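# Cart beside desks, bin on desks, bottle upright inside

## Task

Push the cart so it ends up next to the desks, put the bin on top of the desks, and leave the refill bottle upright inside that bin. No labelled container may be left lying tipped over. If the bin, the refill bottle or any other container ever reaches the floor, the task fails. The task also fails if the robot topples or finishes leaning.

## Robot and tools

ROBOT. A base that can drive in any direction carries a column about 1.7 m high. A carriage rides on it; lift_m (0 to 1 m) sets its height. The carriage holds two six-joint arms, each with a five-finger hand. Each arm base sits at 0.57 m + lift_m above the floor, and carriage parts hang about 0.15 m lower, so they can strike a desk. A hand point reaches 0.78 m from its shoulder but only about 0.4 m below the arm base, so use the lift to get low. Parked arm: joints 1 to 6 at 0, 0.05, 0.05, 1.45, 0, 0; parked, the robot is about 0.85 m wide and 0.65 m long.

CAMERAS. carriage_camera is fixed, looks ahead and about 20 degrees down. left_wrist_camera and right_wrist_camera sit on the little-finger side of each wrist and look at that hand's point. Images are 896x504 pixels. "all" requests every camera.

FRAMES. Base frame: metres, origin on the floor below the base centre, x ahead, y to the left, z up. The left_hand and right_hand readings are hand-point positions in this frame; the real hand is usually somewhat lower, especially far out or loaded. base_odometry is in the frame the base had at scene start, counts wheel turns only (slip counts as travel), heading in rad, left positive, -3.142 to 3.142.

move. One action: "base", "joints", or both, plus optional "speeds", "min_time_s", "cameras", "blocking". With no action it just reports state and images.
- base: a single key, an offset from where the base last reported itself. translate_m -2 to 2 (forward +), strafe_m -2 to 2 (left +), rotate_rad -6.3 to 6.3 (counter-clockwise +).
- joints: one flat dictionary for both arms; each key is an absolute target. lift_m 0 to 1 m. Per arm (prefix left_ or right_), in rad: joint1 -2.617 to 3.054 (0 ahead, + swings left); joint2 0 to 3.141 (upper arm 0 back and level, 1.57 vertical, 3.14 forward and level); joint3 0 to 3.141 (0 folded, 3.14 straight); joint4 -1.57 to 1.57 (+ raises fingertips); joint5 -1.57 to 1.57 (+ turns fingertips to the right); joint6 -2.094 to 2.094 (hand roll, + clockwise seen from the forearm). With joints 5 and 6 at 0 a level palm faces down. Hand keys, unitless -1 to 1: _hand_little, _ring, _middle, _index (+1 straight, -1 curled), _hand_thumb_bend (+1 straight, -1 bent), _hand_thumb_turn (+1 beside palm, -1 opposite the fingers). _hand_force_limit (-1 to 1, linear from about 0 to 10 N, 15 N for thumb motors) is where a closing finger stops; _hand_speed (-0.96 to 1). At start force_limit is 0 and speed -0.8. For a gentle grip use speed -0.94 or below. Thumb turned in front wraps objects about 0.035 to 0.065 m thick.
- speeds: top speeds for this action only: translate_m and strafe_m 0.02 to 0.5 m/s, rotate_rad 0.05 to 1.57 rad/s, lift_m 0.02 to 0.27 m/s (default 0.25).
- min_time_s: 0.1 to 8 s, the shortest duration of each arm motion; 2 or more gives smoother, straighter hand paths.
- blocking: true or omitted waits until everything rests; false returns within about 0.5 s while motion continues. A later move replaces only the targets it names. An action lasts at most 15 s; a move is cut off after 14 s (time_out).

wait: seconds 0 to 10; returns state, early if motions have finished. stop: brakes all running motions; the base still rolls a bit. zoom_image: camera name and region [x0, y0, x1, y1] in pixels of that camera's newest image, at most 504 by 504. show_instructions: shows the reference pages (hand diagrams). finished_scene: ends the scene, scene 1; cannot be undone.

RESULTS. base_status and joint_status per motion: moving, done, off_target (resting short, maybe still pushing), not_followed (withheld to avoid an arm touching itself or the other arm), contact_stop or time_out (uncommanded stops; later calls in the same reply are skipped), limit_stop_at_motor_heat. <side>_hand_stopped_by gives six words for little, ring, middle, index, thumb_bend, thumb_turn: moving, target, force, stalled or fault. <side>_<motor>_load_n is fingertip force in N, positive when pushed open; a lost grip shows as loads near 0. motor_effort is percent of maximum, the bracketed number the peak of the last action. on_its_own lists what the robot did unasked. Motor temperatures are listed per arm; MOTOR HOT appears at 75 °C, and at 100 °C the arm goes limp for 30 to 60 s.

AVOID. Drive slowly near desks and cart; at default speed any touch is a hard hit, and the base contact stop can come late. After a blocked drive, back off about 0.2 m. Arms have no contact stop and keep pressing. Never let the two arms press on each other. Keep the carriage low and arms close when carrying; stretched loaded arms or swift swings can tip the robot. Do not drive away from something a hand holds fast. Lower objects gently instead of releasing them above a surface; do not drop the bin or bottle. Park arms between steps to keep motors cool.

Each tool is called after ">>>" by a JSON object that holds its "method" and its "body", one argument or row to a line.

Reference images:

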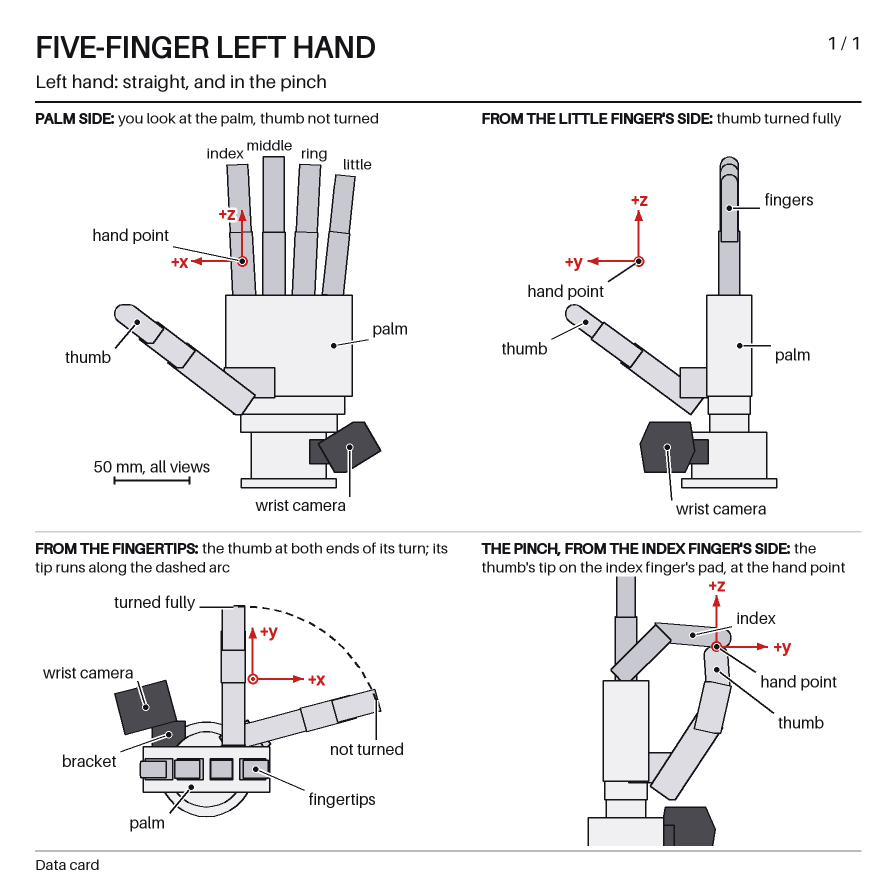

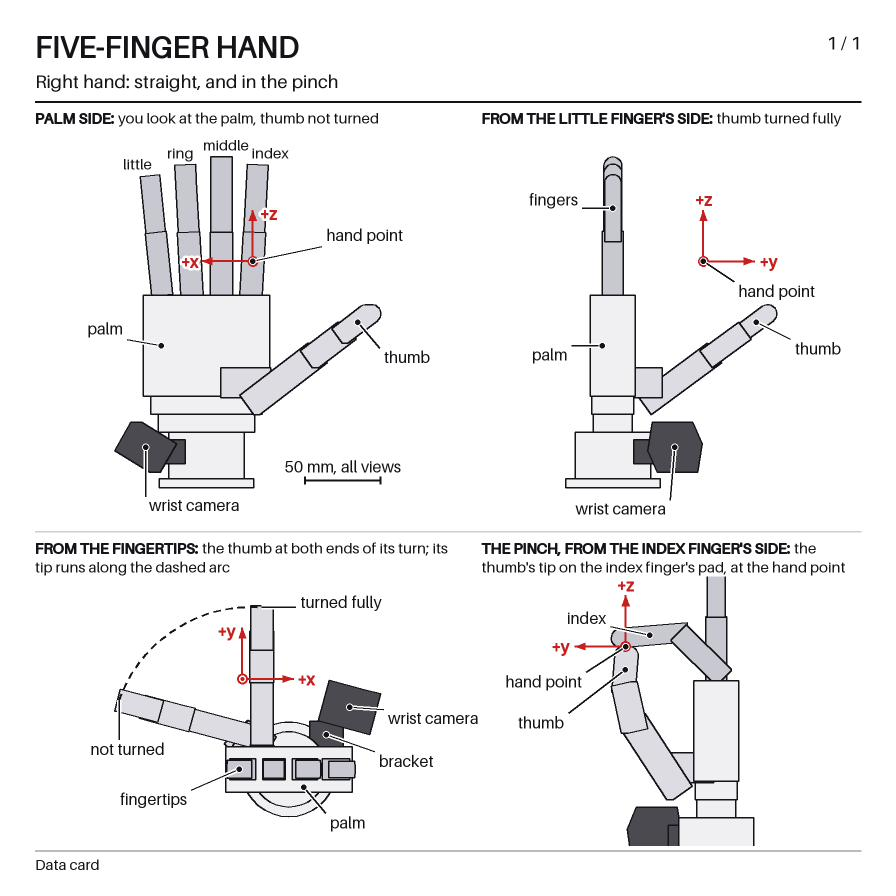

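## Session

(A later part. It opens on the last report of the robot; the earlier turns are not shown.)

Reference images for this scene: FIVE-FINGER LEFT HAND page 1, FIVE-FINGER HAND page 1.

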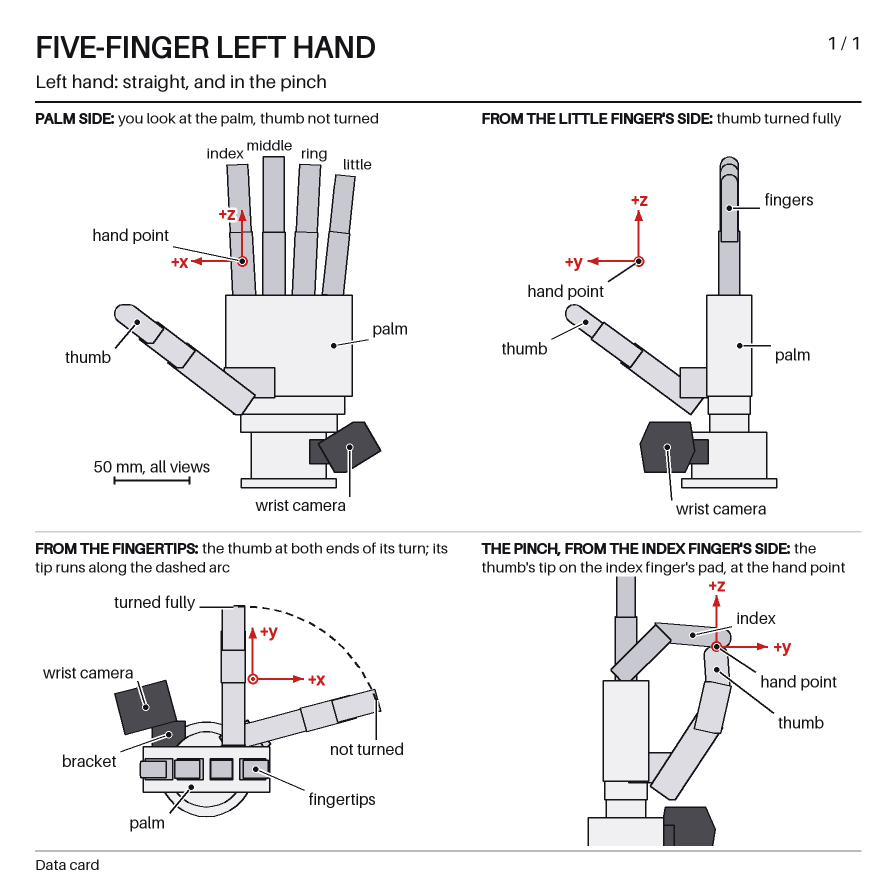

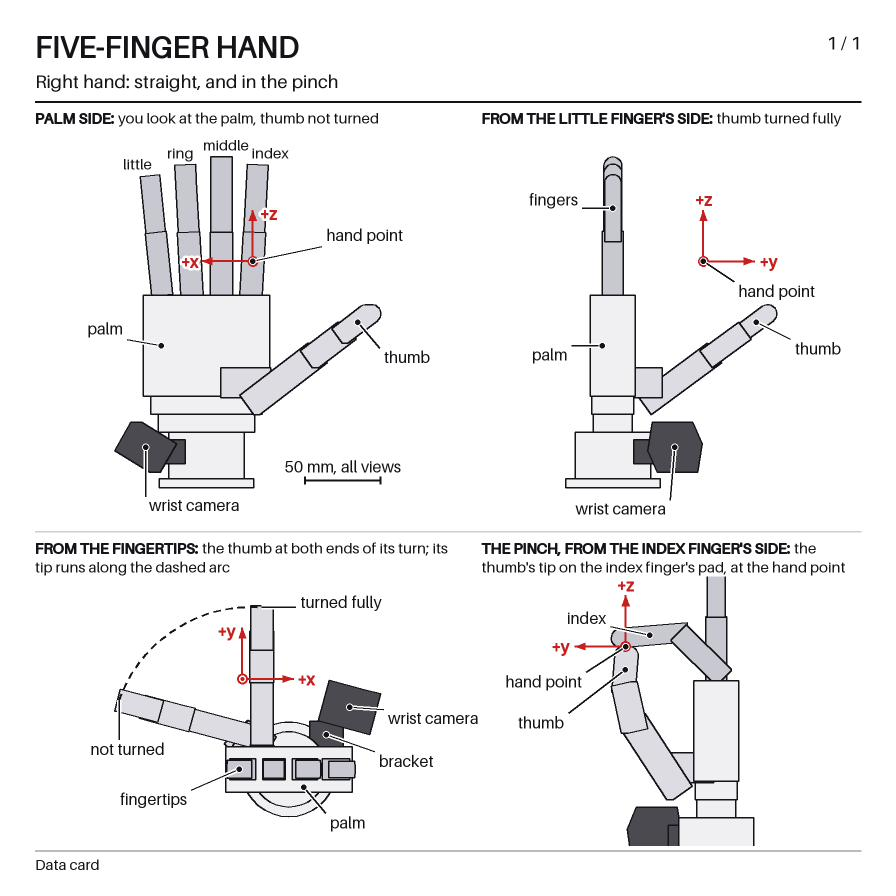

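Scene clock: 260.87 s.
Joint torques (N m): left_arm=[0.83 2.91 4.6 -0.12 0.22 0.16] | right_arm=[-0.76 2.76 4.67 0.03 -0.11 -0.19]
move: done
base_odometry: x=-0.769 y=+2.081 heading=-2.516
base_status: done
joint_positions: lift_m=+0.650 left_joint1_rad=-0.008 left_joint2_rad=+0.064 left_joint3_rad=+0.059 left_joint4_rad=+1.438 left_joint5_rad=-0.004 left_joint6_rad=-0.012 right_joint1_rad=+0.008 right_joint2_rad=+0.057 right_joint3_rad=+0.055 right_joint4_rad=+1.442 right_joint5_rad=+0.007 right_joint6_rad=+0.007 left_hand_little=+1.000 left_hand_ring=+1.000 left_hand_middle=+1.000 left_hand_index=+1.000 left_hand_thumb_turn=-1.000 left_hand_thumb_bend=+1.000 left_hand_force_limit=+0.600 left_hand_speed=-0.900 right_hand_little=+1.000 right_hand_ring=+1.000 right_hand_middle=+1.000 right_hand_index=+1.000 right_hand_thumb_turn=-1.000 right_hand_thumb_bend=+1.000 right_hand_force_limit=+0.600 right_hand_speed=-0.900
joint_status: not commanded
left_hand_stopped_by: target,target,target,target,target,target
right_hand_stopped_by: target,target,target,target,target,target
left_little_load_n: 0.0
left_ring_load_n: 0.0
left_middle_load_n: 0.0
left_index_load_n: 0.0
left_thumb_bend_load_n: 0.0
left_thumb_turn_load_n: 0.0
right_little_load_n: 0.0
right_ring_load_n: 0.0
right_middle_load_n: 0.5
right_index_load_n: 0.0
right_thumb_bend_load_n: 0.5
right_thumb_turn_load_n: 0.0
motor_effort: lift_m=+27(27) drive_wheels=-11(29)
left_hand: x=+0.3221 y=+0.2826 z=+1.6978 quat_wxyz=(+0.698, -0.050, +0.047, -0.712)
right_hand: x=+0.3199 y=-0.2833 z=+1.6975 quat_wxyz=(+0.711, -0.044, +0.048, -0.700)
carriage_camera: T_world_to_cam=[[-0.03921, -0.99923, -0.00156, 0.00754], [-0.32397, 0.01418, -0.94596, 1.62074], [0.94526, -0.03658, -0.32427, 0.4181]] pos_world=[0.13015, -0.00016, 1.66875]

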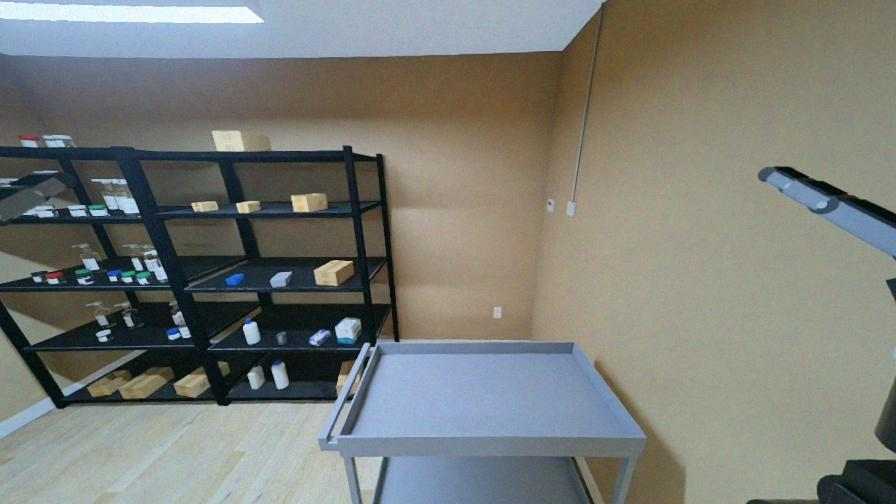

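>>> {"method": "move", "body": {
  "base": {"strafe_m": -0.15},
  "speeds": {"strafe_m": 0.15}
}}

>>> {"method": "move", "body": {
  "base": {"translate_m": 0.18},
  "speeds": {"translate_m": 0.12},
  "joints": {"left_joint1_rad": 0, "left_joint2_rad": 1.57, "left_joint3_rad": 0.8, "left_joint4_rad": -0.6, "left_joint5_rad": 0, "left_joint6_rad": 0, "right_joint1_rad": 0, "right_joint2_rad": 1.57, "right_joint3_rad": 0.8, "right_joint4_rad": -0.6, "right_joint5_rad": 0, "right_joint6_rad": 0, "lift_m": 0.62},
  "min_time_s": 2.5
}}

>>> {"method": "move", "body": {
  "joints": {"left_joint2_rad": 2.33, "left_joint3_rad": 0.83, "left_joint4_rad": -0.07, "right_joint2_rad": 2.33, "right_joint3_rad": 0.83, "right_joint4_rad": -0.07},
  "min_time_s": 2.5,
  "cameras": ["all"]
}}

Scene clock: 266.20 s.
Joint torques (N m): left_arm=[0.87 3.15 4.57 -0.07 0.18 0.26] | right_arm=[-0.69 2.69 4.66 0.06 -0.1 -0.21]
move: done
base_odometry: x=-0.857 y=+2.202 heading=-2.514
base_status: done
joint_positions: lift_m=+0.650 left_joint1_rad=-0.007 left_joint2_rad=+0.064 left_joint3_rad=+0.059 left_joint4_rad=+1.439 left_joint5_rad=-0.003 left_joint6_rad=-0.012 right_joint1_rad=+0.008 right_joint2_rad=+0.057 right_joint3_rad=+0.055 right_joint4_rad=+1.443 right_joint5_rad=+0.006 right_joint6_rad=+0.007 left_hand_little=+1.000 left_hand_ring=+1.000 left_hand_middle=+1.000 left_hand_index=+1.000 left_hand_thumb_turn=-1.000 left_hand_thumb_bend=+1.000 left_hand_force_limit=+0.600 left_hand_speed=-0.900 right_hand_little=+1.000 right_hand_ring=+1.000 right_hand_middle=+1.000 right_hand_index=+1.000 right_hand_thumb_turn=-1.000 right_hand_thumb_bend=+1.000 right_hand_force_limit=+0.600 right_hand_speed=-0.900
joint_status: not commanded
left_hand_stopped_by: target,target,target,target,target,target
right_hand_stopped_by: target,target,target,target,target,target
left_little_load_n: 0.0
left_ring_load_n: 0.0
left_middle_load_n: 0.0
left_index_load_n: 0.0
left_thumb_bend_load_n: 0.0
left_thumb_turn_load_n: 0.0
right_little_load_n: 0.0
right_ring_load_n: 0.0
right_middle_load_n: 0.0
right_index_load_n: 0.0
right_thumb_bend_load_n: 0.0
right_thumb_turn_load_n: 0.0
motor_effort: lift_m=+26(27) drive_wheels=+13(25)
left_hand: x=+0.3218 y=+0.2825 z=+1.6979 quat_wxyz=(+0.699, -0.050, +0.047, -0.712)
right_hand: x=+0.3197 y=-0.2832 z=+1.6975 quat_wxyz=(+0.711, -0.043, +0.048, -0.700)
pictures: none

Scene clock: 269.13 s.
Joint torques (N m): left_arm=[0.54 -3.59 7.5 0.6 0.12 0.18] | right_arm=[-0.69 -4.12 8.05 0.64 -0.1 -0.18]
move: done
base_odometry: x=-1.003 y=+2.097 heading=-2.515
base_status: done
joint_positions: lift_m=+0.620 left_joint1_rad=-0.007 left_joint2_rad=+1.553 left_joint3_rad=+0.782 left_joint4_rad=-0.577 left_joint5_rad=-0.003 left_joint6_rad=-0.012 right_joint1_rad=+0.008 right_joint2_rad=+1.563 right_joint3_rad=+0.773 right_joint4_rad=-0.586 right_joint5_rad=+0.006 right_joint6_rad=+0.007 left_hand_little=+1.000 left_hand_ring=+1.000 left_hand_middle=+1.000 left_hand_index=+1.000 left_hand_thumb_turn=-1.000 left_hand_thumb_bend=+1.000 left_hand_force_limit=+0.600 left_hand_speed=-0.900 right_hand_little=+1.000 right_hand_ring=+1.000 right_hand_middle=+1.000 right_hand_index=+1.000 right_hand_thumb_turn=-1.000 right_hand_thumb_bend=+1.000 right_hand_force_limit=+0.600 right_hand_speed=-0.900
joint_status: all done
left_hand_stopped_by: target,target,target,target,target,target
right_hand_stopped_by: target,target,target,target,target,target
left_little_load_n: 0.0
left_ring_load_n: 0.0
left_middle_load_n: 0.0
left_index_load_n: 0.0
left_thumb_bend_load_n: 0.0
left_thumb_turn_load_n: 0.0
right_little_load_n: 0.0
right_ring_load_n: 0.0
right_middle_load_n: 0.0
right_index_load_n: 0.0
right_thumb_bend_load_n: 0.0
right_thumb_turn_load_n: 0.0
motor_effort: lift_m=+24(25) drive_wheels=-10(16)
left_hand: x=+0.4578 y=+0.2816 z=+1.1960 quat_wxyz=(+0.079, -0.705, +0.701, -0.078)
right_hand: x=+0.4504 y=-0.2822 z=+1.1920 quat_wxyz=(+0.067, -0.704, +0.704, -0.071)
pictures: none

Scene clock: 271.93 s.
Joint torques (N m): left_arm=[0.59 -6.08 3.29 0.49 0.12 0.26] | right_arm=[-0.62 -6.52 3.28 0.52 -0.11 -0.17]
Motor temperatures (°C): left_arm=[24 36 35 28 24 24] | right_arm=[24 36 32 28 26 25]
move: done
base_odometry: x=-1.003 y=+2.097 heading=-2.515
base_status: not commanded
joint_positions: lift_m=+0.620 left_joint1_rad=-0.007 left_joint2_rad=+2.306 left_joint3_rad=+0.819 left_joint4_rad=-0.087 left_joint5_rad=-0.003 left_joint6_rad=-0.012 right_joint1_rad=+0.008 right_joint2_rad=+2.322 right_joint3_rad=+0.817 right_joint4_rad=-0.089 right_joint5_rad=+0.006 right_joint6_rad=+0.007 left_hand_little=+1.000 left_hand_ring=+1.000 left_hand_middle=+1.000 left_hand_index=+1.000 left_hand_thumb_turn=-1.000 left_hand_thumb_bend=+1.000 left_hand_force_limit=+0.600 left_hand_speed=-0.900 right_hand_little=+1.000 right_hand_ring=+1.000 right_hand_middle=+1.000 right_hand_index=+1.000 right_hand_thumb_turn=-1.000 right_hand_thumb_bend=+1.000 right_hand_force_limit=+0.600 right_hand_speed=-0.900
joint_status: all done
left_hand_stopped_by: target,target,target,target,target,target
right_hand_stopped_by: target,target,target,target,target,target
left_little_load_n: 0.0
left_ring_load_n: 0.0
left_middle_load_n: 0.0
left_index_load_n: 0.0
left_thumb_bend_load_n: 0.0
left_thumb_turn_load_n: 0.0
right_little_load_n: 0.0
right_ring_load_n: 0.0
right_middle_load_n: 0.0
right_index_load_n: 0.0
right_thumb_bend_load_n: 0.0
right_thumb_turn_load_n: 0.0
motor_effort: lift_m=+24(25) drive_wheels=-8(12)
left_hand: x=+0.4408 y=+0.2817 z=+1.0232 quat_wxyz=(+0.000, -0.709, +0.705, +0.003)
right_hand: x=+0.4339 y=-0.2824 z=+1.0203 quat_wxyz=(-0.011, -0.707, +0.707, +0.006)
pictures: carriage_camera, left_wrist_camera, right_wrist_camera
carriage_camera: T_world_to_cam=[[-0.03921, -0.99923, -0.00156, 0.00749], [-0.32397, 0.01418, -0.94596, 1.59255], [0.94526, -0.03658, -0.32427, 0.40843]] pos_world=[0.13015, -0.00016, 1.63895]
left_wrist_camera: T_world_to_cam=[[0.9661, -0.25654, 0.02891, -0.38458], [-0.22889, -0.79939, 0.55551, -0.25354], [-0.1194, -0.54329, -0.83101, 1.16874]] pos_world=[0.45305, 0.33363, 1.1232]
right_wrist_camera: T_world_to_cam=[[-0.95937, -0.28208, 0.00612, 0.33348], [-0.24259, 0.83576, 0.49259, -0.16321], [-0.14407, 0.47109, -0.87024, 1.19838]] pos_world=[0.45299, -0.33407, 1.12123]

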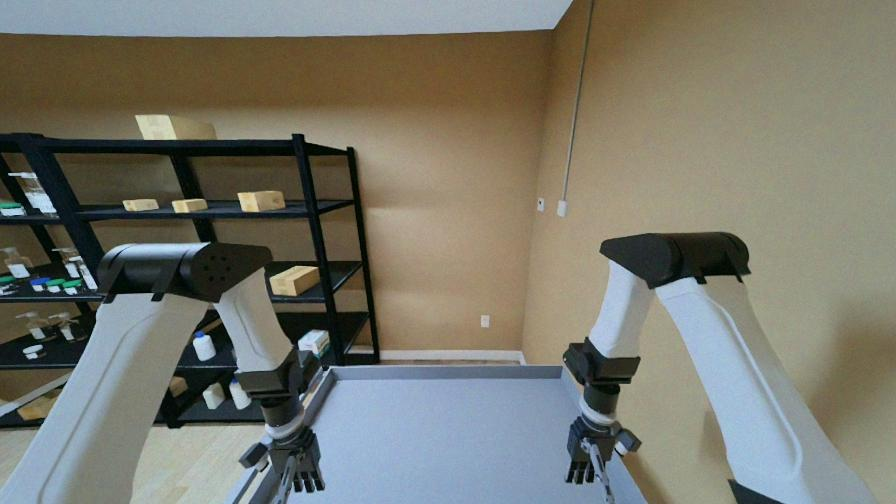

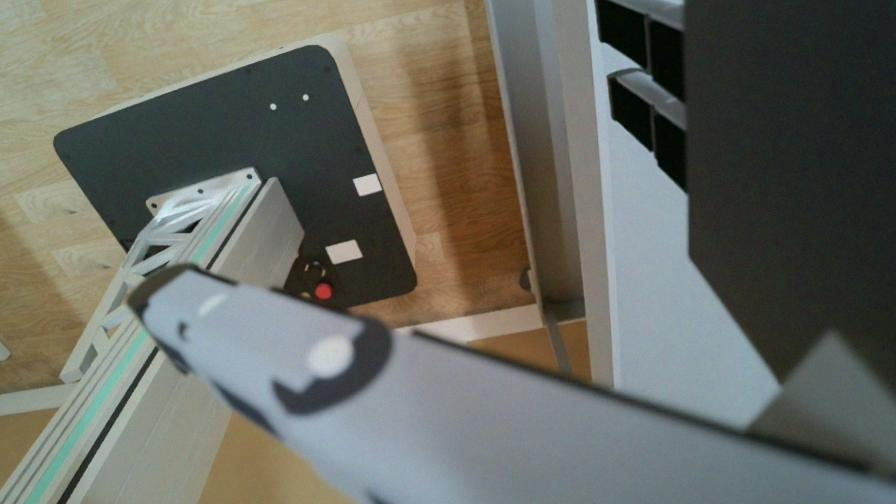

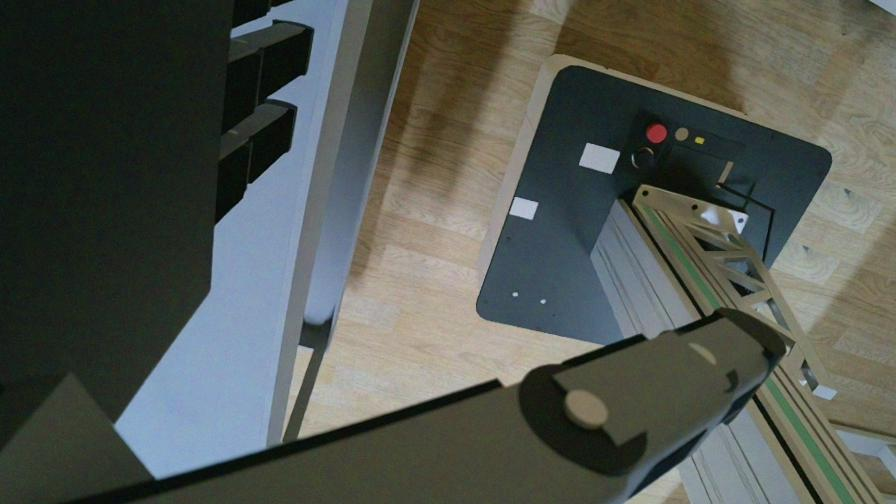

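>>> {"method": "zoom_image", "body": {
  "camera": "left_wrist_camera",
  "region": [440, 0, 800, 420]
}}

>>> {"method": "zoom_image", "body": {
  "camera": "carriage_camera",
  "region": [200, 350, 660, 504]
}}

Scaled by 1.200 from the camera's image (finer frame: 1280x720).

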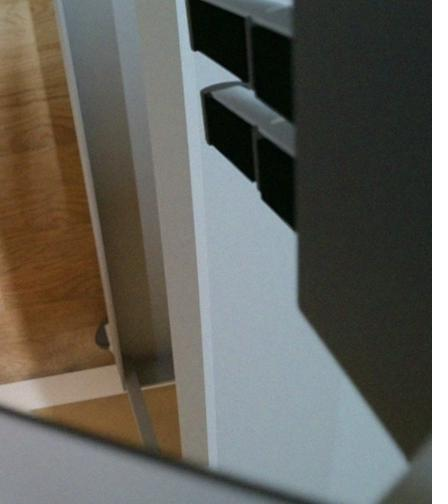

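Scaled by 1.096 from the camera's image (finer frame: 1280x720).

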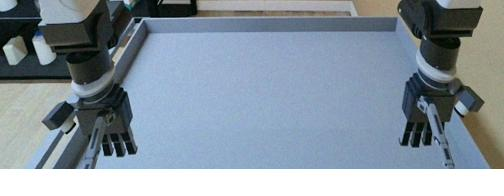

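>>> {"method": "move", "body": {
  "base": {"translate_m": 0.05},
  "speeds": {"translate_m": 0.06}
}}

>>> {"method": "move", "body": {
  "joints": {"lift_m": 0.53},
  "speeds": {"lift_m": 0.08},
  "cameras": ["all"]
}}

>>> {"method": "zoom_image", "body": {
  "camera": "left_wrist_camera",
  "region": [400, 0, 800, 420]
}}

>>> {"method": "zoom_image", "body": {
  "camera": "right_wrist_camera",
  "region": [100, 0, 500, 420]
}}

Scene clock: 275.90 s.
Joint torques (N m): left_arm=[0.79 -5.91 2.69 0.32 0.14 0.21] | right_arm=[-0.58 -6.58 3.1 0.46 -0.1 -0.2]
move: done
base_odometry: x=-1.043 y=+2.068 heading=-2.516
base_status: done
joint_positions: lift_m=+0.620 left_joint1_rad=-0.006 left_joint2_rad=+2.307 left_joint3_rad=+0.823 left_joint4_rad=-0.081 left_joint5_rad=-0.003 left_joint6_rad=-0.012 right_joint1_rad=+0.007 right_joint2_rad=+2.322 right_joint3_rad=+0.819 right_joint4_rad=-0.084 right_joint5_rad=+0.006 right_joint6_rad=+0.007 left_hand_little=+1.000 left_hand_ring=+1.000 left_hand_middle=+1.000 left_hand_index=+1.000 left_hand_thumb_turn=-1.000 left_hand_thumb_bend=+1.000 left_hand_force_limit=+0.600 left_hand_speed=-0.900 right_hand_little=+1.000 right_hand_ring=+1.000 right_hand_middle=+1.000 right_hand_index=+1.000 right_hand_thumb_turn=-1.000 right_hand_thumb_bend=+1.000 right_hand_force_limit=+0.600 right_hand_speed=-0.900
joint_status: not commanded
left_hand_stopped_by: target,target,target,target,target,target
right_hand_stopped_by: target,target,target,target,target,target
left_little_load_n: 0.0
left_ring_load_n: 0.0
left_middle_load_n: 0.0
left_index_load_n: 0.0
left_thumb_bend_load_n: 0.0
left_thumb_turn_load_n: 0.0
right_little_load_n: 0.0
right_ring_load_n: 0.0
right_middle_load_n: 0.0
right_index_load_n: 0.0
right_thumb_bend_load_n: 0.0
right_thumb_turn_load_n: 0.0
motor_effort: lift_m=+24(25) drive_wheels=-9(20)
left_hand: x=+0.4441 y=+0.2818 z=+1.0227 quat_wxyz=(+0.003, -0.709, +0.705, -0.001)
right_hand: x=+0.4366 y=-0.2826 z=+1.0198 quat_wxyz=(-0.008, -0.707, +0.707, +0.003)
pictures: none

Scene clock: 277.40 s.
Joint torques (N m): left_arm=[0.39 -6.41 3.19 0.32 0.14 0.19] | right_arm=[-0.54 -6.93 2.92 0.45 -0.11 -0.17]
move: done
base_odometry: x=-1.043 y=+2.068 heading=-2.516
base_status: not commanded
joint_positions: lift_m=+0.530 left_joint1_rad=-0.006 left_joint2_rad=+2.311 left_joint3_rad=+0.824 left_joint4_rad=-0.078 left_joint5_rad=-0.003 left_joint6_rad=-0.012 right_joint1_rad=+0.007 right_joint2_rad=+2.326 right_joint3_rad=+0.820 right_joint4_rad=-0.081 right_joint5_rad=+0.006 right_joint6_rad=+0.007 left_hand_little=+1.000 left_hand_ring=+1.000 left_hand_middle=+1.000 left_hand_index=+1.000 left_hand_thumb_turn=-1.000 left_hand_thumb_bend=+1.000 left_hand_force_limit=+0.600 left_hand_speed=-0.900 right_hand_little=+1.000 right_hand_ring=+1.000 right_hand_middle=+1.000 right_hand_index=+1.000 right_hand_thumb_turn=-1.000 right_hand_thumb_bend=+1.000 right_hand_force_limit=+0.600 right_hand_speed=-0.900
joint_status: all done
left_hand_stopped_by: target,target,target,target,target,target
right_hand_stopped_by: target,target,target,target,target,target
left_little_load_n: 0.0
left_ring_load_n: 0.0
left_middle_load_n: 0.0
left_index_load_n: 0.0
left_thumb_bend_load_n: 0.0
left_thumb_turn_load_n: 0.0
right_little_load_n: 0.0
right_ring_load_n: 0.0
right_middle_load_n: 0.0
right_index_load_n: 0.0
right_thumb_bend_load_n: -0.5
right_thumb_turn_load_n: 0.0
motor_effort: lift_m=+24(25) drive_wheels=-6(11)
left_hand: x=+0.4441 y=+0.2818 z=+0.9318 quat_wxyz=(+0.003, -0.709, +0.705, -0.001)
right_hand: x=+0.4367 y=-0.2826 z=+0.9288 quat_wxyz=(-0.008, -0.707, +0.707, +0.003)
pictures: carriage_camera, left_wrist_camera, right_wrist_camera
carriage_camera: T_world_to_cam=[[-0.03921, -0.99923, -0.00156, 0.00735], [-0.32397, 0.01418, -0.94596, 1.50751], [0.94526, -0.03658, -0.32427, 0.37928]] pos_world=[0.13015, -0.00016, 1.54905]
left_wrist_camera: T_world_to_cam=[[0.96592, -0.25612, 0.03731, -0.39304], [-0.23336, -0.79947, 0.55353, -0.19806], [-0.11195, -0.54337, -0.83199, 1.09086]] pos_world=[0.45554, 0.33373, 1.03188]
right_wrist_camera: T_world_to_cam=[[-0.95971, -0.281, -0.00123, 0.34388], [-0.24541, 0.83602, 0.49076, -0.11431], [-0.13687, 0.47129, -0.8713, 1.11709]] pos_world=[0.45487, -0.33427, 1.02983]

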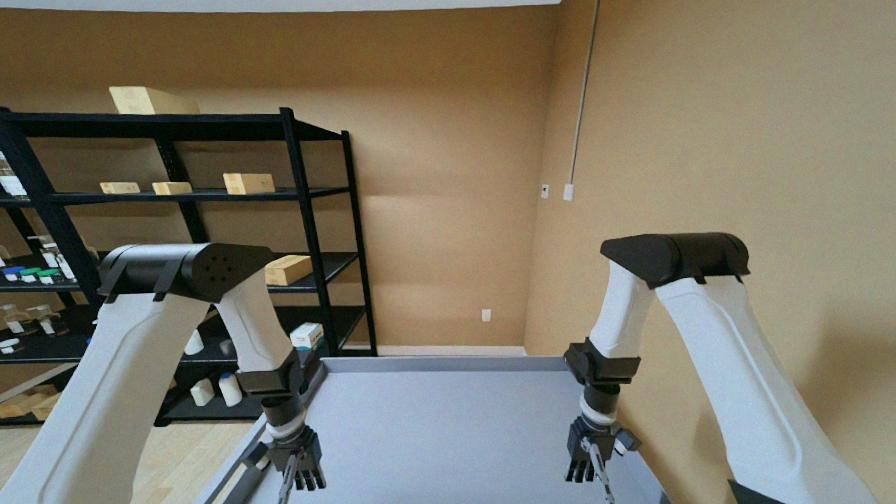

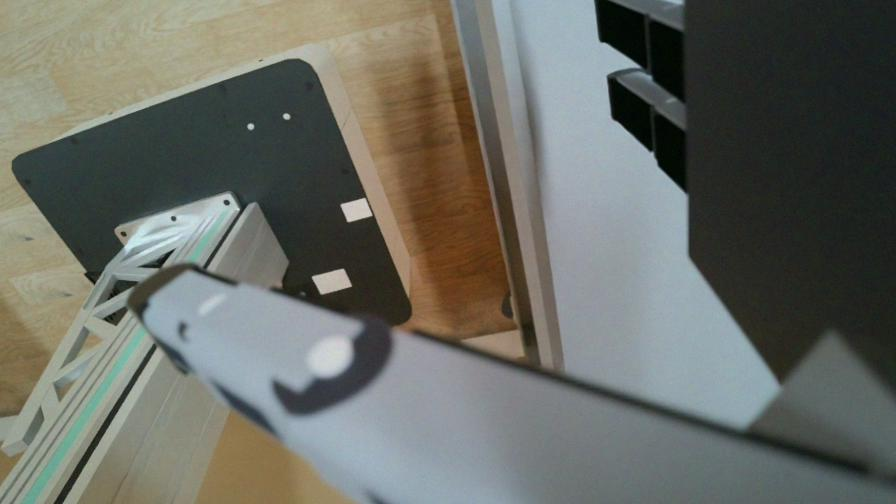

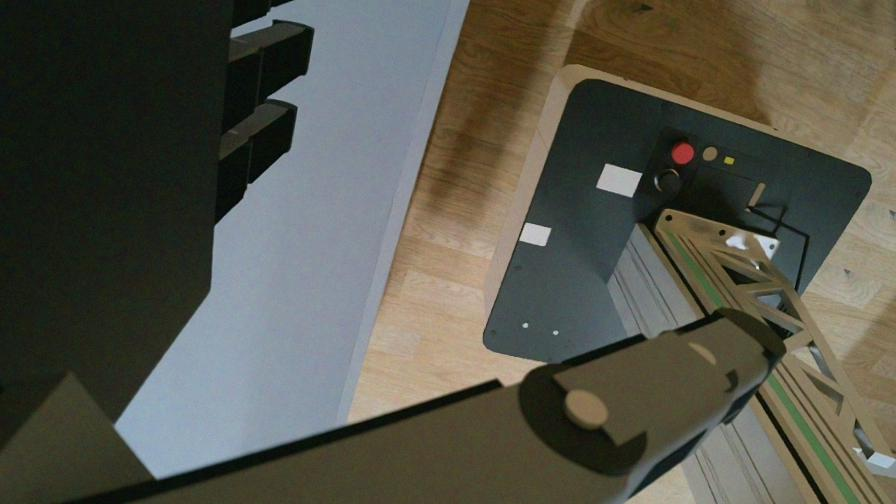

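Scaled by 1.200 from the camera's image (finer frame: 1280x720).

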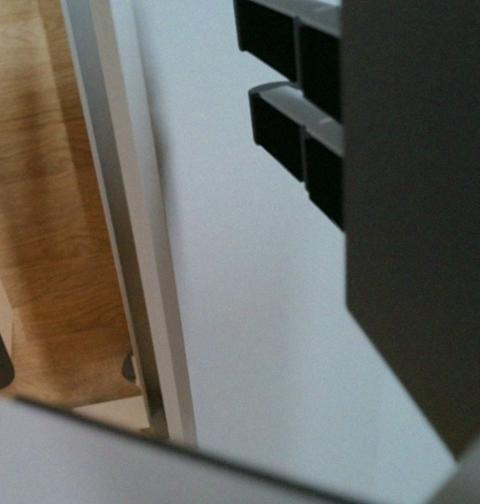

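Scaled by 1.200 from the camera's image (finer frame: 1280x720).

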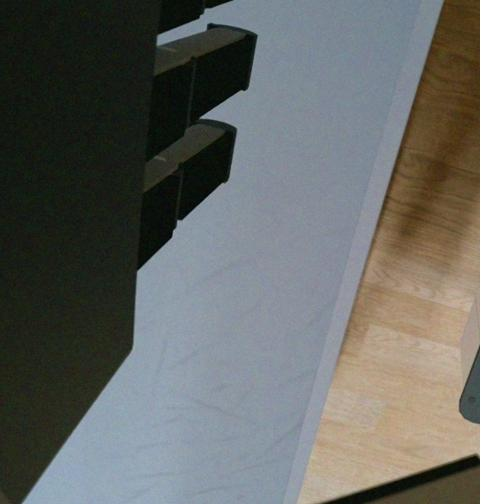

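>>> {"method": "move", "body": {
  "cameras": ["all"]
}}

Scene clock: 279.57 s.
Joint torques (N m): left_arm=[0.54 -6.35 2.69 0.38 0.18 0.22] | right_arm=[-0.61 -7.02 2.88 0.43 -0.11 -0.19]
Motor temperatures (°C): left_arm=[24 36 34 28 24 24] | right_arm=[24 36 32 28 26 25]
base_odometry: x=-1.043 y=+2.068 heading=-2.516
base_status: not commanded
joint_positions: lift_m=+0.530 left_joint1_rad=-0.006 left_joint2_rad=+2.311 left_joint3_rad=+0.824 left_joint4_rad=-0.078 left_joint5_rad=-0.003 left_joint6_rad=-0.012 right_joint1_rad=+0.007 right_joint2_rad=+2.326 right_joint3_rad=+0.820 right_joint4_rad=-0.081 right_joint5_rad=+0.006 right_joint6_rad=+0.007 left_hand_little=+1.000 left_hand_ring=+1.000 left_hand_middle=+1.000 left_hand_index=+1.000 left_hand_thumb_turn=-1.000 left_hand_thumb_bend=+1.000 left_hand_force_limit=+0.600 left_hand_speed=-0.900 right_hand_little=+1.000 right_hand_ring=+1.000 right_hand_middle=+1.000 right_hand_index=+1.000 right_hand_thumb_turn=-1.000 right_hand_thumb_bend=+1.000 right_hand_force_limit=+0.600 right_hand_speed=-0.900
joint_status: all done
left_hand_stopped_by: target,target,target,target,target,target
right_hand_stopped_by: target,target,target,target,target,target
left_little_load_n: 0.5
left_ring_load_n: 0.0
left_middle_load_n: 0.0
left_index_load_n: 0.0
left_thumb_bend_load_n: 0.0
left_thumb_turn_load_n: 0.0
right_little_load_n: 0.0
right_ring_load_n: 0.0
right_middle_load_n: 0.0
right_index_load_n: 0.0
right_thumb_bend_load_n: 0.0
right_thumb_turn_load_n: 0.5
motor_effort: lift_m=+24(25) drive_wheels=+10(11)
left_hand: x=+0.4442 y=+0.2818 z=+0.9318 quat_wxyz=(+0.003, -0.709, +0.705, -0.001) (m; base frame)
right_hand: x=+0.4367 y=-0.2826 z=+0.9288 quat_wxyz=(-0.008, -0.707, +0.707, +0.003) (m; base frame)
pictures: carriage_camera, left_wrist_camera, right_wrist_camera
camera_calibration:
carriage_camera: T_world_to_cam=[[-0.03921, -0.99923, -0.00156, 0.00735], [-0.32397, 0.01418, -0.94596, 1.50751], [0.94526, -0.03658, -0.32427, 0.37928]] pos_world=[0.13015, -0.00016, 1.54905]
left_wrist_camera: T_world_to_cam=[[0.96589, -0.25621, 0.03771, -0.39341], [-0.23366, -0.79943, 0.55346, -0.19787], [-0.11165, -0.54339, -0.83202, 1.09076]] pos_world=[0.45554, 0.33373, 1.03188]
right_wrist_camera: T_world_to_cam=[[-0.95971, -0.281, -0.00123, 0.34388], [-0.24541, 0.83602, 0.49076, -0.11431], [-0.13687, 0.47129, -0.8713, 1.11709]] pos_world=[0.45487, -0.33427, 1.02983]

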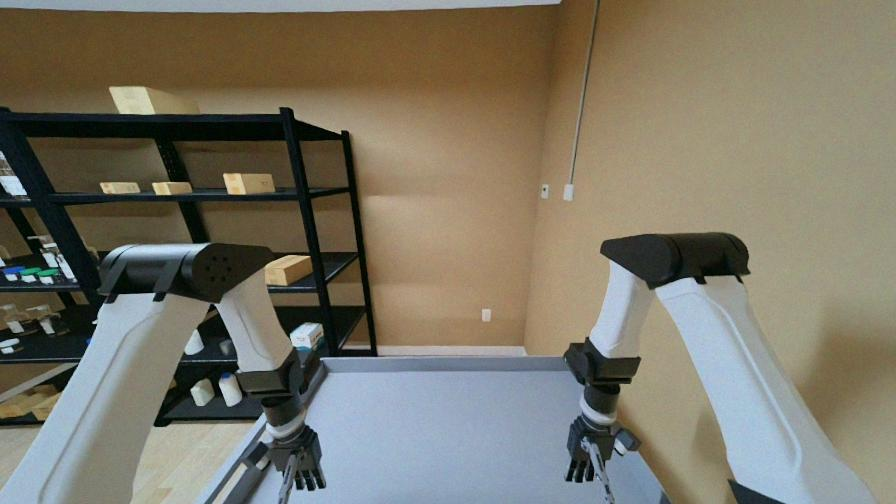

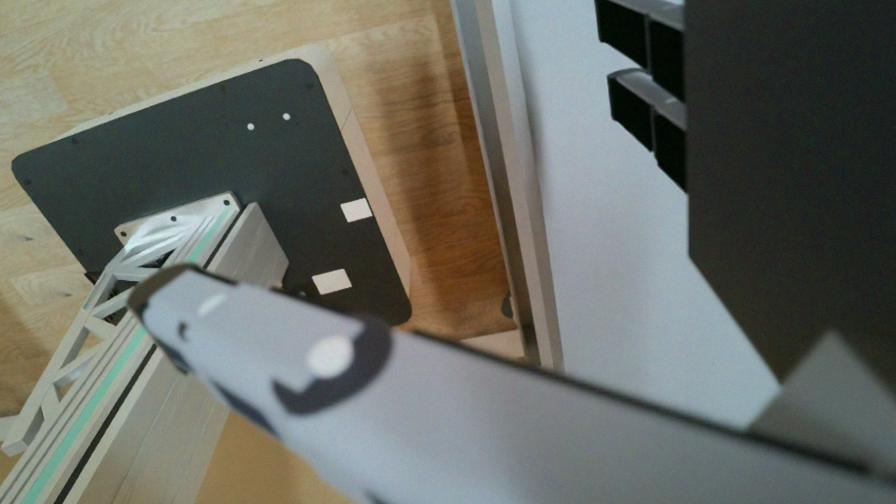

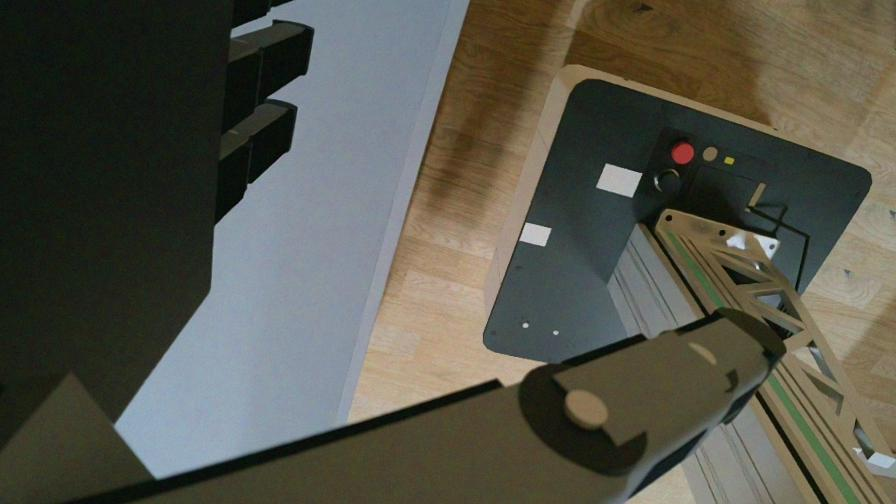

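>>> {"method": "move", "body": {
  "joints": {"lift_m": 0.478},
  "speeds": {"lift_m": 0.04},
  "cameras": ["all"]
}}

Scene clock: 281.50 s.
Joint torques (N m): left_arm=[0.69 -6.76 2.7 0.37 0.17 0.24] | right_arm=[-0.61 -7.05 2.82 0.41 -0.1 -0.18]
move: done
base_odometry: x=-1.043 y=+2.068 heading=-2.516
base_status: not commanded
joint_positions: lift_m=+0.478 left_joint1_rad=-0.006 left_joint2_rad=+2.313 left_joint3_rad=+0.825 left_joint4_rad=-0.075 left_joint5_rad=-0.003 left_joint6_rad=-0.012 right_joint1_rad=+0.007 right_joint2_rad=+2.328 right_joint3_rad=+0.821 right_joint4_rad=-0.077 right_joint5_rad=+0.006 right_joint6_rad=+0.007 left_hand_little=+1.000 left_hand_ring=+1.000 left_hand_middle=+1.000 left_hand_index=+1.000 left_hand_thumb_turn=-1.000 left_hand_thumb_bend=+1.000 left_hand_force_limit=+0.600 left_hand_speed=-0.900 right_hand_little=+1.000 right_hand_ring=+1.000 right_hand_middle=+1.000 right_hand_index=+1.000 right_hand_thumb_turn=-1.000 right_hand_thumb_bend=+1.000 right_hand_force_limit=+0.600 right_hand_speed=-0.900
joint_status: all done
left_hand_stopped_by: target,target,target,target,target,target
right_hand_stopped_by: target,target,target,target,target,target
left_little_load_n: 0.0
left_ring_load_n: 0.0
left_middle_load_n: 0.0
left_index_load_n: 0.0
left_thumb_bend_load_n: 0.0
left_thumb_turn_load_n: 0.0
right_little_load_n: 0.0
right_ring_load_n: 0.0
right_middle_load_n: 0.0
right_index_load_n: 0.0
right_thumb_bend_load_n: 0.0
right_thumb_turn_load_n: 0.0
motor_effort: lift_m=+24(24) drive_wheels=-10(10)
left_hand: x=+0.4448 y=+0.2818 z=+0.8794 quat_wxyz=(+0.004, -0.709, +0.705, -0.001)
right_hand: x=+0.4376 y=-0.2826 z=+0.8764 quat_wxyz=(-0.007, -0.707, +0.707, +0.002)
pictures: carriage_camera, left_wrist_camera, right_wrist_camera
carriage_camera: T_world_to_cam=[[-0.03921, -0.99923, -0.00156, 0.00727], [-0.32397, 0.01418, -0.94596, 1.45832], [0.94526, -0.03658, -0.32427, 0.36242]] pos_world=[0.13015, -0.00016, 1.49705]
left_wrist_camera: T_world_to_cam=[[0.96582, -0.25617, 0.03953, -0.39359], [-0.23468, -0.79943, 0.55303, -0.16794], [-0.11007, -0.54341, -0.83222, 1.04676]] pos_world=[0.45594, 0.33373, 0.97958]
right_wrist_camera: T_world_to_cam=[[-0.9597, -0.28098, -0.0042, 0.34738], [-0.24692, 0.83603, 0.48999, -0.08703], [-0.13417, 0.47128, -0.87172, 1.0708]] pos_world=[0.45556, -0.33427, 0.97754]

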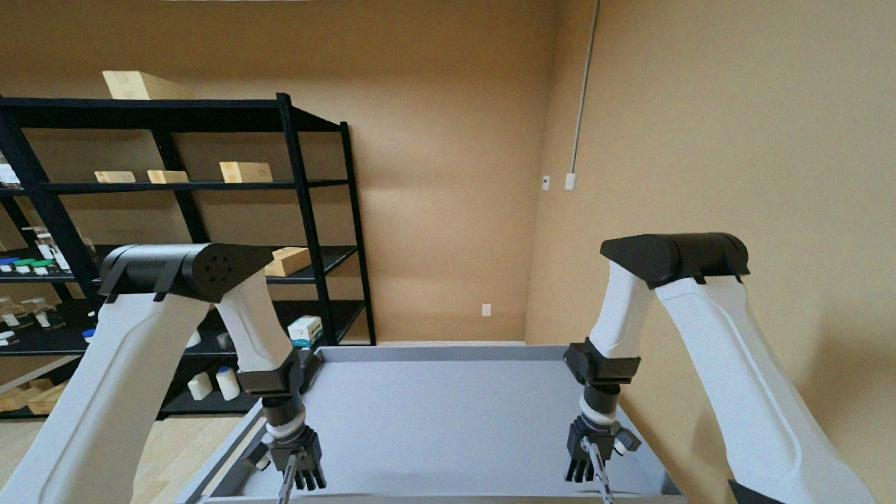

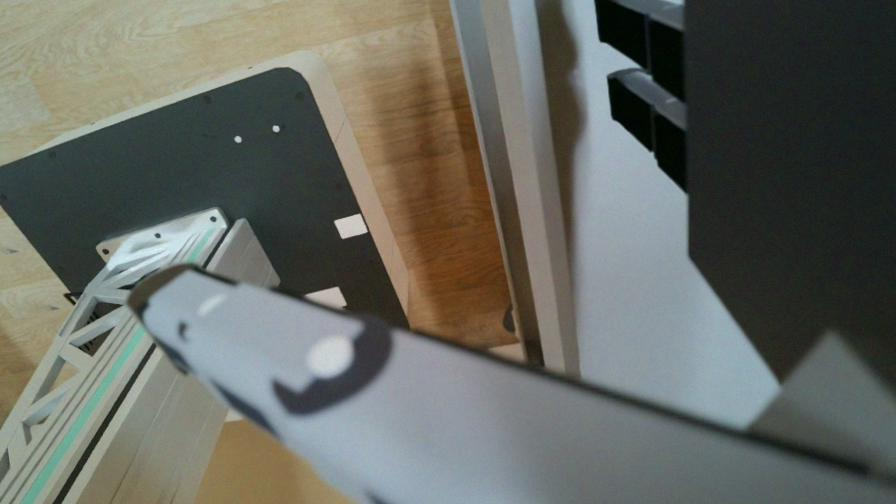

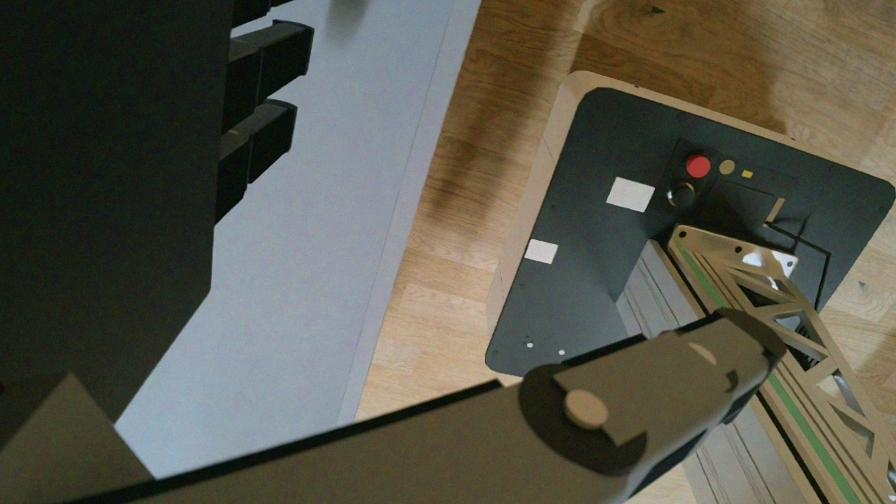

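>>> {"method": "move", "body": {
  "base": {"translate_m": -0.08},
  "speeds": {"translate_m": 0.04},
  "cameras": ["all"]
}}

Scene clock: 284.53 s.
Joint torques (N m): left_arm=[0.61 -7.3 0.51 -0.67 0.16 0.12] | right_arm=[-0.58 -7.39 1.29 -0.28 -0.09 -0.18]
move: done
base_odometry: x=-0.979 y=+2.114 heading=-2.516
base_status: done
joint_positions: lift_m=+0.478 left_joint1_rad=-0.006 left_joint2_rad=+2.313 left_joint3_rad=+0.852 left_joint4_rad=+0.046 left_joint5_rad=+0.000 left_joint6_rad=-0.003 right_joint1_rad=+0.007 right_joint2_rad=+2.328 right_joint3_rad=+0.842 right_joint4_rad=+0.011 right_joint5_rad=+0.006 right_joint6_rad=+0.007 left_hand_little=+1.000 left_hand_ring=+1.000 left_hand_middle=+1.000 left_hand_index=+1.000 left_hand_thumb_turn=-1.000 left_hand_thumb_bend=+1.000 left_hand_force_limit=+0.600 left_hand_speed=-0.900 right_hand_little=+1.000 right_hand_ring=+1.000 right_hand_middle=+1.000 right_hand_index=+1.000 right_hand_thumb_turn=-1.000 right_hand_thumb_bend=+1.000 right_hand_force_limit=+0.600 right_hand_speed=-0.900
joint_status: not commanded
left_hand_stopped_by: target,target,target,target,target,target
right_hand_stopped_by: target,target,target,target,target,target
left_little_load_n: 0.0
left_ring_load_n: 0.5
left_middle_load_n: 0.0
left_index_load_n: 0.0
left_thumb_bend_load_n: 0.0
left_thumb_turn_load_n: 0.0
right_little_load_n: 0.0
right_ring_load_n: 0.0
right_middle_load_n: 0.0
right_index_load_n: 0.0
right_thumb_bend_load_n: 0.0
right_thumb_turn_load_n: 0.0
motor_effort: lift_m=+24(24) drive_wheels=-13(18)
left_hand: x=+0.4911 y=+0.2813 z=+0.8761 quat_wxyz=(+0.055, -0.704, +0.706, -0.055)
right_hand: x=+0.4719 y=-0.2823 z=+0.8726 quat_wxyz=(+0.032, -0.706, +0.706, -0.036)
pictures: carriage_camera, left_wrist_camera, right_wrist_camera
carriage_camera: T_world_to_cam=[[-0.03921, -0.99923, -0.00156, 0.00727], [-0.32397, 0.01418, -0.94596, 1.45832], [0.94526, -0.03658, -0.32427, 0.36242]] pos_world=[0.13015, -0.00016, 1.49705]
left_wrist_camera: T_world_to_cam=[[0.94701, -0.26471, 0.18193, -0.5514], [-0.32109, -0.79489, 0.51483, -0.08093], [0.00833, -0.54597, -0.83776, 0.99628]] pos_world=[0.48789, 0.33365, 0.97663]
right_wrist_camera: T_world_to_cam=[[-0.9536, -0.28101, -0.10811, 0.46808], [-0.29852, 0.83568, 0.461, -0.0274], [-0.0392, 0.47188, -0.88079, 1.03523]] pos_world=[0.47877, -0.33408, 0.97506]

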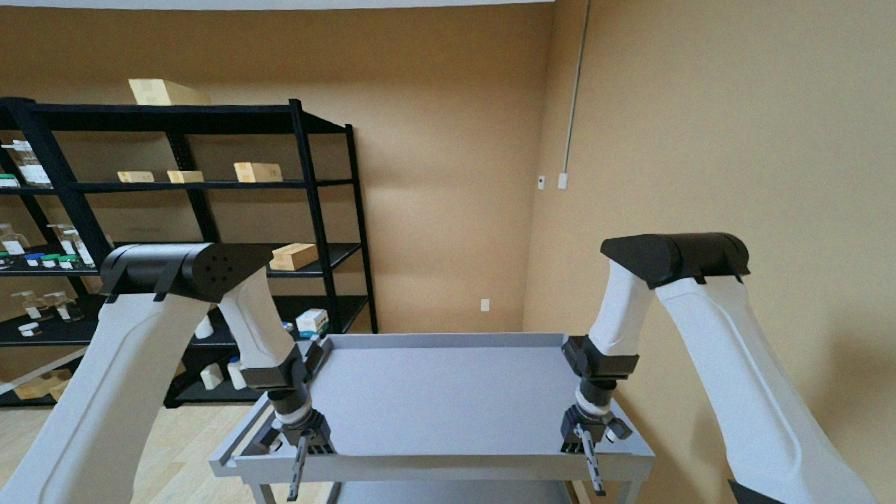

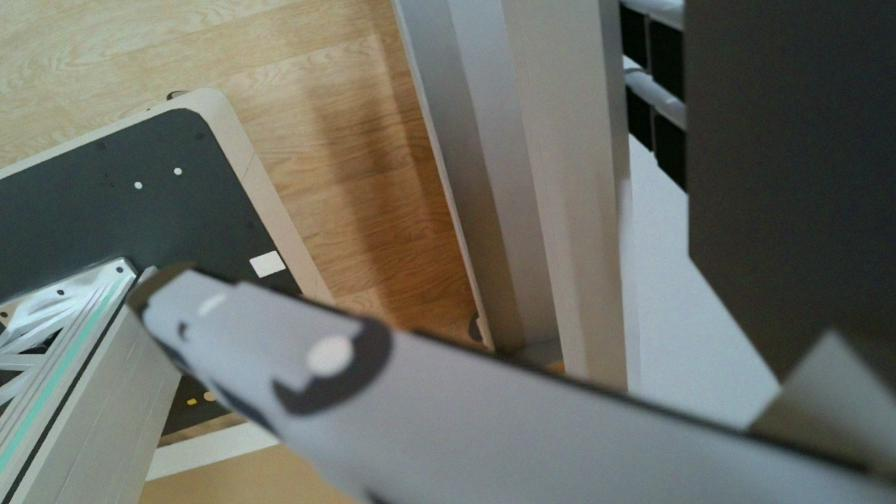

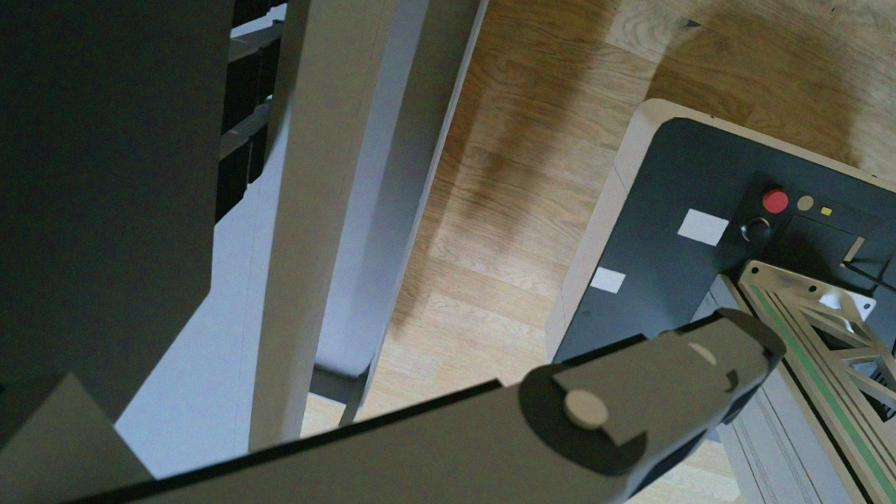

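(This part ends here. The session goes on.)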